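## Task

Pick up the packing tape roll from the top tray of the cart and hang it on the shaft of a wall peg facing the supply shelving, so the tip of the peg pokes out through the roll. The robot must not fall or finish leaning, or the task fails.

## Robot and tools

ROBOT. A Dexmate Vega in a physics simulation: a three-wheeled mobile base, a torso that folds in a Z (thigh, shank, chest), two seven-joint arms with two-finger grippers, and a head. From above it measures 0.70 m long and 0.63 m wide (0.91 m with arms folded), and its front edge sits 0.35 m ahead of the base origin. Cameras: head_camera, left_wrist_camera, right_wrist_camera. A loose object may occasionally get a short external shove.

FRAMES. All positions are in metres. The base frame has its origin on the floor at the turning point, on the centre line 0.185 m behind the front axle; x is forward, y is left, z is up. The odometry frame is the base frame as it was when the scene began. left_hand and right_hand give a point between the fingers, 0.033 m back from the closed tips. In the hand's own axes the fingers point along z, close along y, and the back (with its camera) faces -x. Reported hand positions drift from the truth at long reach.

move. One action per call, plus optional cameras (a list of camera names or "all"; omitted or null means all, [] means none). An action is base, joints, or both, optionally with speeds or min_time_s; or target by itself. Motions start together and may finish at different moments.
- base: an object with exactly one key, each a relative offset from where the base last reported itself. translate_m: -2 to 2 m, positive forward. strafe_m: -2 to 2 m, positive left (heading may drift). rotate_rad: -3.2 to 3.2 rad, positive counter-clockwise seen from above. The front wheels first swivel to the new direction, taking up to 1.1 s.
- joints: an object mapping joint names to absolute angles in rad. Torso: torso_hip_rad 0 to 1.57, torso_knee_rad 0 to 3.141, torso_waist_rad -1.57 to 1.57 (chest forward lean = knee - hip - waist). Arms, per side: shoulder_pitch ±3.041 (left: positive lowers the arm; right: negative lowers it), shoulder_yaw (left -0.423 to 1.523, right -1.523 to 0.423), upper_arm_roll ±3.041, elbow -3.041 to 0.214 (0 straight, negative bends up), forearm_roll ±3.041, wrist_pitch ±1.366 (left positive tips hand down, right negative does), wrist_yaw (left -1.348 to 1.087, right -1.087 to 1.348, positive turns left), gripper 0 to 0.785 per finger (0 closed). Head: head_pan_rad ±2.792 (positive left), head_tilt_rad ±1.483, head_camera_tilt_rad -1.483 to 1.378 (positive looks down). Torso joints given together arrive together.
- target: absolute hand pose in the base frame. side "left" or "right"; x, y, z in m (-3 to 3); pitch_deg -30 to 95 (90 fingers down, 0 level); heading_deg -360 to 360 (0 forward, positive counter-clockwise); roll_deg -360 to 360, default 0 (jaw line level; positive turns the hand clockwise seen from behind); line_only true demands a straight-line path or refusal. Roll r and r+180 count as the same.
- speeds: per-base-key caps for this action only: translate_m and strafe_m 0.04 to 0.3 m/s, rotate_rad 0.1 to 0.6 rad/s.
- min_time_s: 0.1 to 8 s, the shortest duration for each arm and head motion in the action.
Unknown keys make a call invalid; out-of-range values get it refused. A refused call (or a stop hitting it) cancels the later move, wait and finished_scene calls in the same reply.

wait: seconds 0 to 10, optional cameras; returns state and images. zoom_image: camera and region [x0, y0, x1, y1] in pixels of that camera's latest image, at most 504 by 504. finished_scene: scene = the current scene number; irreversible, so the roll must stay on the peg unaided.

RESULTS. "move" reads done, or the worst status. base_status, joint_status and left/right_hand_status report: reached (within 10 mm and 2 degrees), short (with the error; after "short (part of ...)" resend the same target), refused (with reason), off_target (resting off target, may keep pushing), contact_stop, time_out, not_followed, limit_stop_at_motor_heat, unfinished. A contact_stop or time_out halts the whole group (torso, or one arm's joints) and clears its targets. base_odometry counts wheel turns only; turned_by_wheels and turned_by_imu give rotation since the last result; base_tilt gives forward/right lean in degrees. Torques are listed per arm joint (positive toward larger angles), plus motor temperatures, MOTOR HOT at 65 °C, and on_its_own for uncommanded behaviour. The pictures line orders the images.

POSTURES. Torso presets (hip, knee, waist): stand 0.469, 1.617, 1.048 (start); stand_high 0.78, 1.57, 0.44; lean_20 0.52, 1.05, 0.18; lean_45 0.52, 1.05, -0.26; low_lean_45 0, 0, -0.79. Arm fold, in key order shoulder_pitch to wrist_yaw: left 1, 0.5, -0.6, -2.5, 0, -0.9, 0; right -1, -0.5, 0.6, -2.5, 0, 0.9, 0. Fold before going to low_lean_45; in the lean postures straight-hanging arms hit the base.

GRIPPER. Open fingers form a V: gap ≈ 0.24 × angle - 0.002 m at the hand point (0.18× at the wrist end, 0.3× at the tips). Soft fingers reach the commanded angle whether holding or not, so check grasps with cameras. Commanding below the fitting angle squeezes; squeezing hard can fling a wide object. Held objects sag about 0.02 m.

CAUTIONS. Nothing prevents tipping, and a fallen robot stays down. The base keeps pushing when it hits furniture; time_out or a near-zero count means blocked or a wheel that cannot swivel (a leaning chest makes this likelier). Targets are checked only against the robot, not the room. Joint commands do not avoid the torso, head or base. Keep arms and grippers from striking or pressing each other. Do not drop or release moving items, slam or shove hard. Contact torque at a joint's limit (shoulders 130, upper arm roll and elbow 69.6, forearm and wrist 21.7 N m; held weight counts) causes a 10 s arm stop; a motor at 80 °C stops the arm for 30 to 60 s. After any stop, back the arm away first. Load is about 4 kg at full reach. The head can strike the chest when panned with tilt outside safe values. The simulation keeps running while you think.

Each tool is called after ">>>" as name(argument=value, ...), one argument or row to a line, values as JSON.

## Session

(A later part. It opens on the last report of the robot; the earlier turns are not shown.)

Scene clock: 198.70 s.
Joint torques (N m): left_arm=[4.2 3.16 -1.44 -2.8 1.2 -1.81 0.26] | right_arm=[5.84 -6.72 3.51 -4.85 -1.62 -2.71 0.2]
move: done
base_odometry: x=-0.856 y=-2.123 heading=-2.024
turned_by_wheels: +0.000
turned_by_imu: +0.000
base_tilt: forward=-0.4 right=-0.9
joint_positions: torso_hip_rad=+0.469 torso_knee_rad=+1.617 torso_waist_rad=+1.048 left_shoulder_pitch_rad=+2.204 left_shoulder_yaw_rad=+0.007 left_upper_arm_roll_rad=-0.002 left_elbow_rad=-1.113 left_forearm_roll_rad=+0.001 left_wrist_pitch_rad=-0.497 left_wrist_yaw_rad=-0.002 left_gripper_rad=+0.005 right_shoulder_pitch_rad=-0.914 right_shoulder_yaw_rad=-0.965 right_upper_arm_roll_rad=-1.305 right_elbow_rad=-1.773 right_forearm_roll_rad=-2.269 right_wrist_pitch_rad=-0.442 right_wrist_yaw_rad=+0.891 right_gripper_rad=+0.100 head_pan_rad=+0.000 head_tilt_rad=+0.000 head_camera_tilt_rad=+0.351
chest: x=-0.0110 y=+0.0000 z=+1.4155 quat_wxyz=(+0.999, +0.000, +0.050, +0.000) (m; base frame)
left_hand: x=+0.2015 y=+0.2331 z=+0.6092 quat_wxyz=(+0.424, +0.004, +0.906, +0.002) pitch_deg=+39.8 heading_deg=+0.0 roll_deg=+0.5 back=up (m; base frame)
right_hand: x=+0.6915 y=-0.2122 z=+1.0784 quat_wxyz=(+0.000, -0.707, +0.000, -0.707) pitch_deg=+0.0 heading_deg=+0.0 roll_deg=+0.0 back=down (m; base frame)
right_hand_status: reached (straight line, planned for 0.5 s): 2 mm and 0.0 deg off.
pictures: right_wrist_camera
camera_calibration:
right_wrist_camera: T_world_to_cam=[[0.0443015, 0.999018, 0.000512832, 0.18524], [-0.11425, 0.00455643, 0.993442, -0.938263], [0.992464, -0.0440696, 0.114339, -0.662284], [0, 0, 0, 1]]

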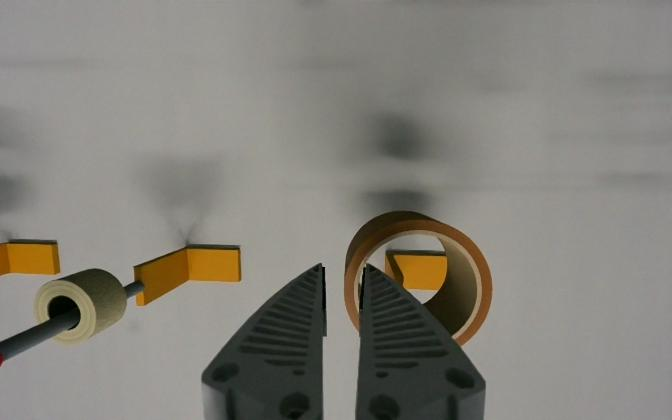

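>>> move(
  target={"side":"right","x":0.668,"y":-0.21,"z":1.078,"pitch_deg":0,"heading_deg":0,"line_only":true},
  cameras=[],
)

>>> move(
  target={"side":"right","x":0.56,"y":-0.21,"z":1.075,"pitch_deg":0,"heading_deg":0,"line_only":true},
  cameras=["right_wrist_camera","head_camera"],
)

>>> zoom_image(
  camera="head_camera",
  region=[440, 230, 600, 350],
)

Scene clock: 204.07 s.
Joint torques (N m): left_arm=[6.03 3.77 2.57 -1.64 0.53 -1.43 0.06] | right_arm=[5.27 -5.13 3.03 -5.52 -1.55 -2.44 -0.14]
move: done
base_odometry: x=-0.856 y=-2.123 heading=-2.024
turned_by_wheels: +0.000
turned_by_imu: +0.000
base_tilt: forward=-0.6 right=-0.7
joint_positions: torso_hip_rad=+0.469 torso_knee_rad=+1.617 torso_waist_rad=+1.048 left_shoulder_pitch_rad=+2.204 left_shoulder_yaw_rad=+0.007 left_upper_arm_roll_rad=-0.002 left_elbow_rad=-1.113 left_forearm_roll_rad=+0.001 left_wrist_pitch_rad=-0.497 left_wrist_yaw_rad=-0.002 left_gripper_rad=+0.005 right_shoulder_pitch_rad=-0.943 right_shoulder_yaw_rad=-1.003 right_upper_arm_roll_rad=-1.316 right_elbow_rad=-1.843 right_forearm_roll_rad=-2.303 right_wrist_pitch_rad=-0.446 right_wrist_yaw_rad=+0.939 right_gripper_rad=+0.100 head_pan_rad=+0.000 head_tilt_rad=+0.000 head_camera_tilt_rad=+0.351
chest: x=-0.0110 y=+0.0000 z=+1.4155 quat_wxyz=(+0.999, +0.000, +0.050, +0.000) (m; base frame)
left_hand: x=+0.2015 y=+0.2331 z=+0.6092 quat_wxyz=(+0.424, +0.004, +0.906, +0.002) pitch_deg=+39.8 heading_deg=+0.0 roll_deg=+0.5 back=up (m; base frame)
right_hand: x=+0.6695 y=-0.2102 z=+1.0783 quat_wxyz=(+0.000, -0.707, +0.000, -0.707) pitch_deg=+0.0 heading_deg=+0.0 roll_deg=+0.0 back=down (m; base frame)
right_hand_status: reached (straight line, planned for 0.6 s): 2 mm and 0.0 deg off.
pictures: none

Scene clock: 206.50 s.
Joint torques (N m): left_arm=[8.25 -1.17 1.61 -3.31 -0.94 -1.45 0.16] | right_arm=[3 -7 2.67 -5.27 -1.87 -2.35 -0.05]
move: done
base_odometry: x=-0.856 y=-2.123 heading=-2.024
turned_by_wheels: +0.000
turned_by_imu: +0.000
base_tilt: forward=-0.5 right=-0.9
joint_positions: torso_hip_rad=+0.469 torso_knee_rad=+1.617 torso_waist_rad=+1.048 left_shoulder_pitch_rad=+2.204 left_shoulder_yaw_rad=+0.007 left_upper_arm_roll_rad=-0.002 left_elbow_rad=-1.113 left_forearm_roll_rad=+0.001 left_wrist_pitch_rad=-0.497 left_wrist_yaw_rad=-0.002 left_gripper_rad=+0.005 right_shoulder_pitch_rad=-1.101 right_shoulder_yaw_rad=-1.168 right_upper_arm_roll_rad=-1.374 right_elbow_rad=-2.108 right_forearm_roll_rad=-2.507 right_wrist_pitch_rad=-0.495 right_wrist_yaw_rad=+1.144 right_gripper_rad=+0.100 head_pan_rad=+0.000 head_tilt_rad=+0.000 head_camera_tilt_rad=+0.351
chest: x=-0.0110 y=+0.0000 z=+1.4155 quat_wxyz=(+0.999, +0.000, +0.050, +0.000) (m; base frame)
left_hand: x=+0.2015 y=+0.2331 z=+0.6092 quat_wxyz=(+0.424, +0.004, +0.906, +0.002) pitch_deg=+39.8 heading_deg=+0.0 roll_deg=+0.5 back=up (m; base frame)
right_hand: x=+0.5621 y=-0.2100 z=+1.0752 quat_wxyz=(+0.000, -0.707, +0.000, -0.707) pitch_deg=+0.0 heading_deg=+0.0 roll_deg=+0.0 back=down (m; base frame)
right_hand_status: reached (straight line, planned for 1.2 s): 2 mm and 0.0 deg off.
pictures: head_camera, right_wrist_camera
camera_calibration:
head_camera: T_world_to_cam=[[-0.00674406, -0.99925, 0.0381409, -0.0332021], [-0.467196, -0.0305744, -0.883625, 1.31073], [0.884128, -0.0237785, -0.466639, 0.724289], [0, 0, 0, 1]]
right_wrist_camera: T_world_to_cam=[[0.0441701, 0.999024, 0.0000643401, 0.189344], [-0.114373, 0.00499283, 0.993425, -0.949682], [0.992455, -0.043887, 0.114482, -0.53349], [0, 0, 0, 1]]

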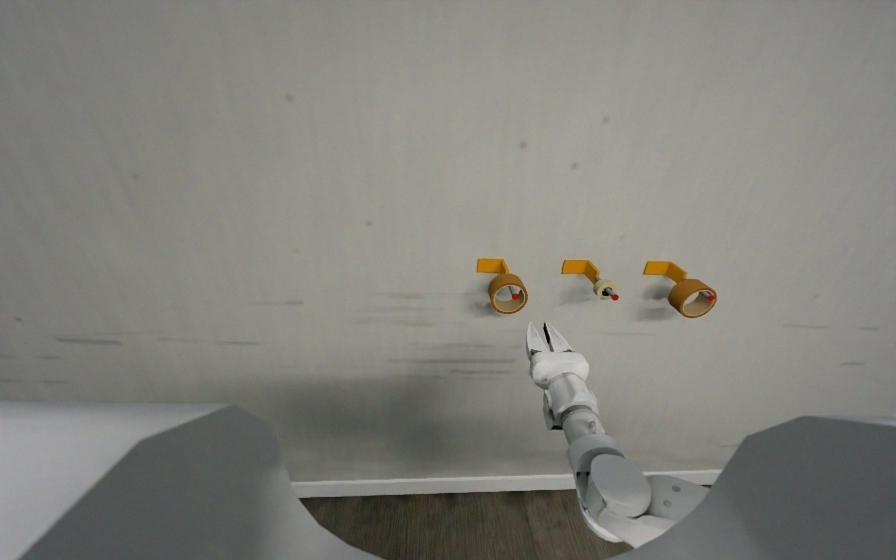

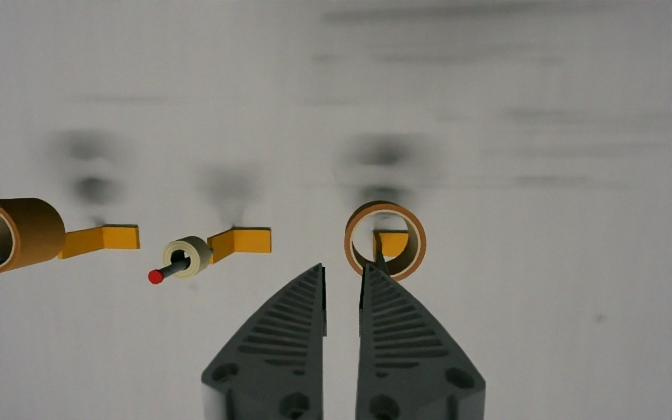

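Scaled by 3.150 from the camera's 896x560 image, which has a finer 960x600 frame.

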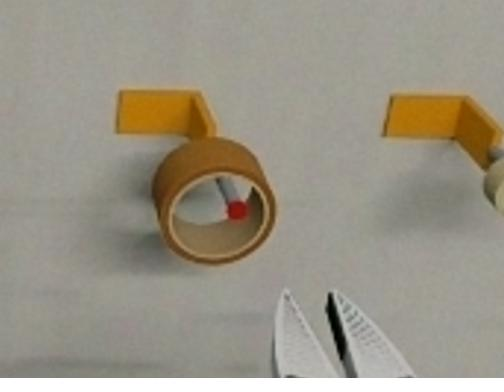

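>>> finished_scene(
  scene=3,
)

The scene is finished: the task was done.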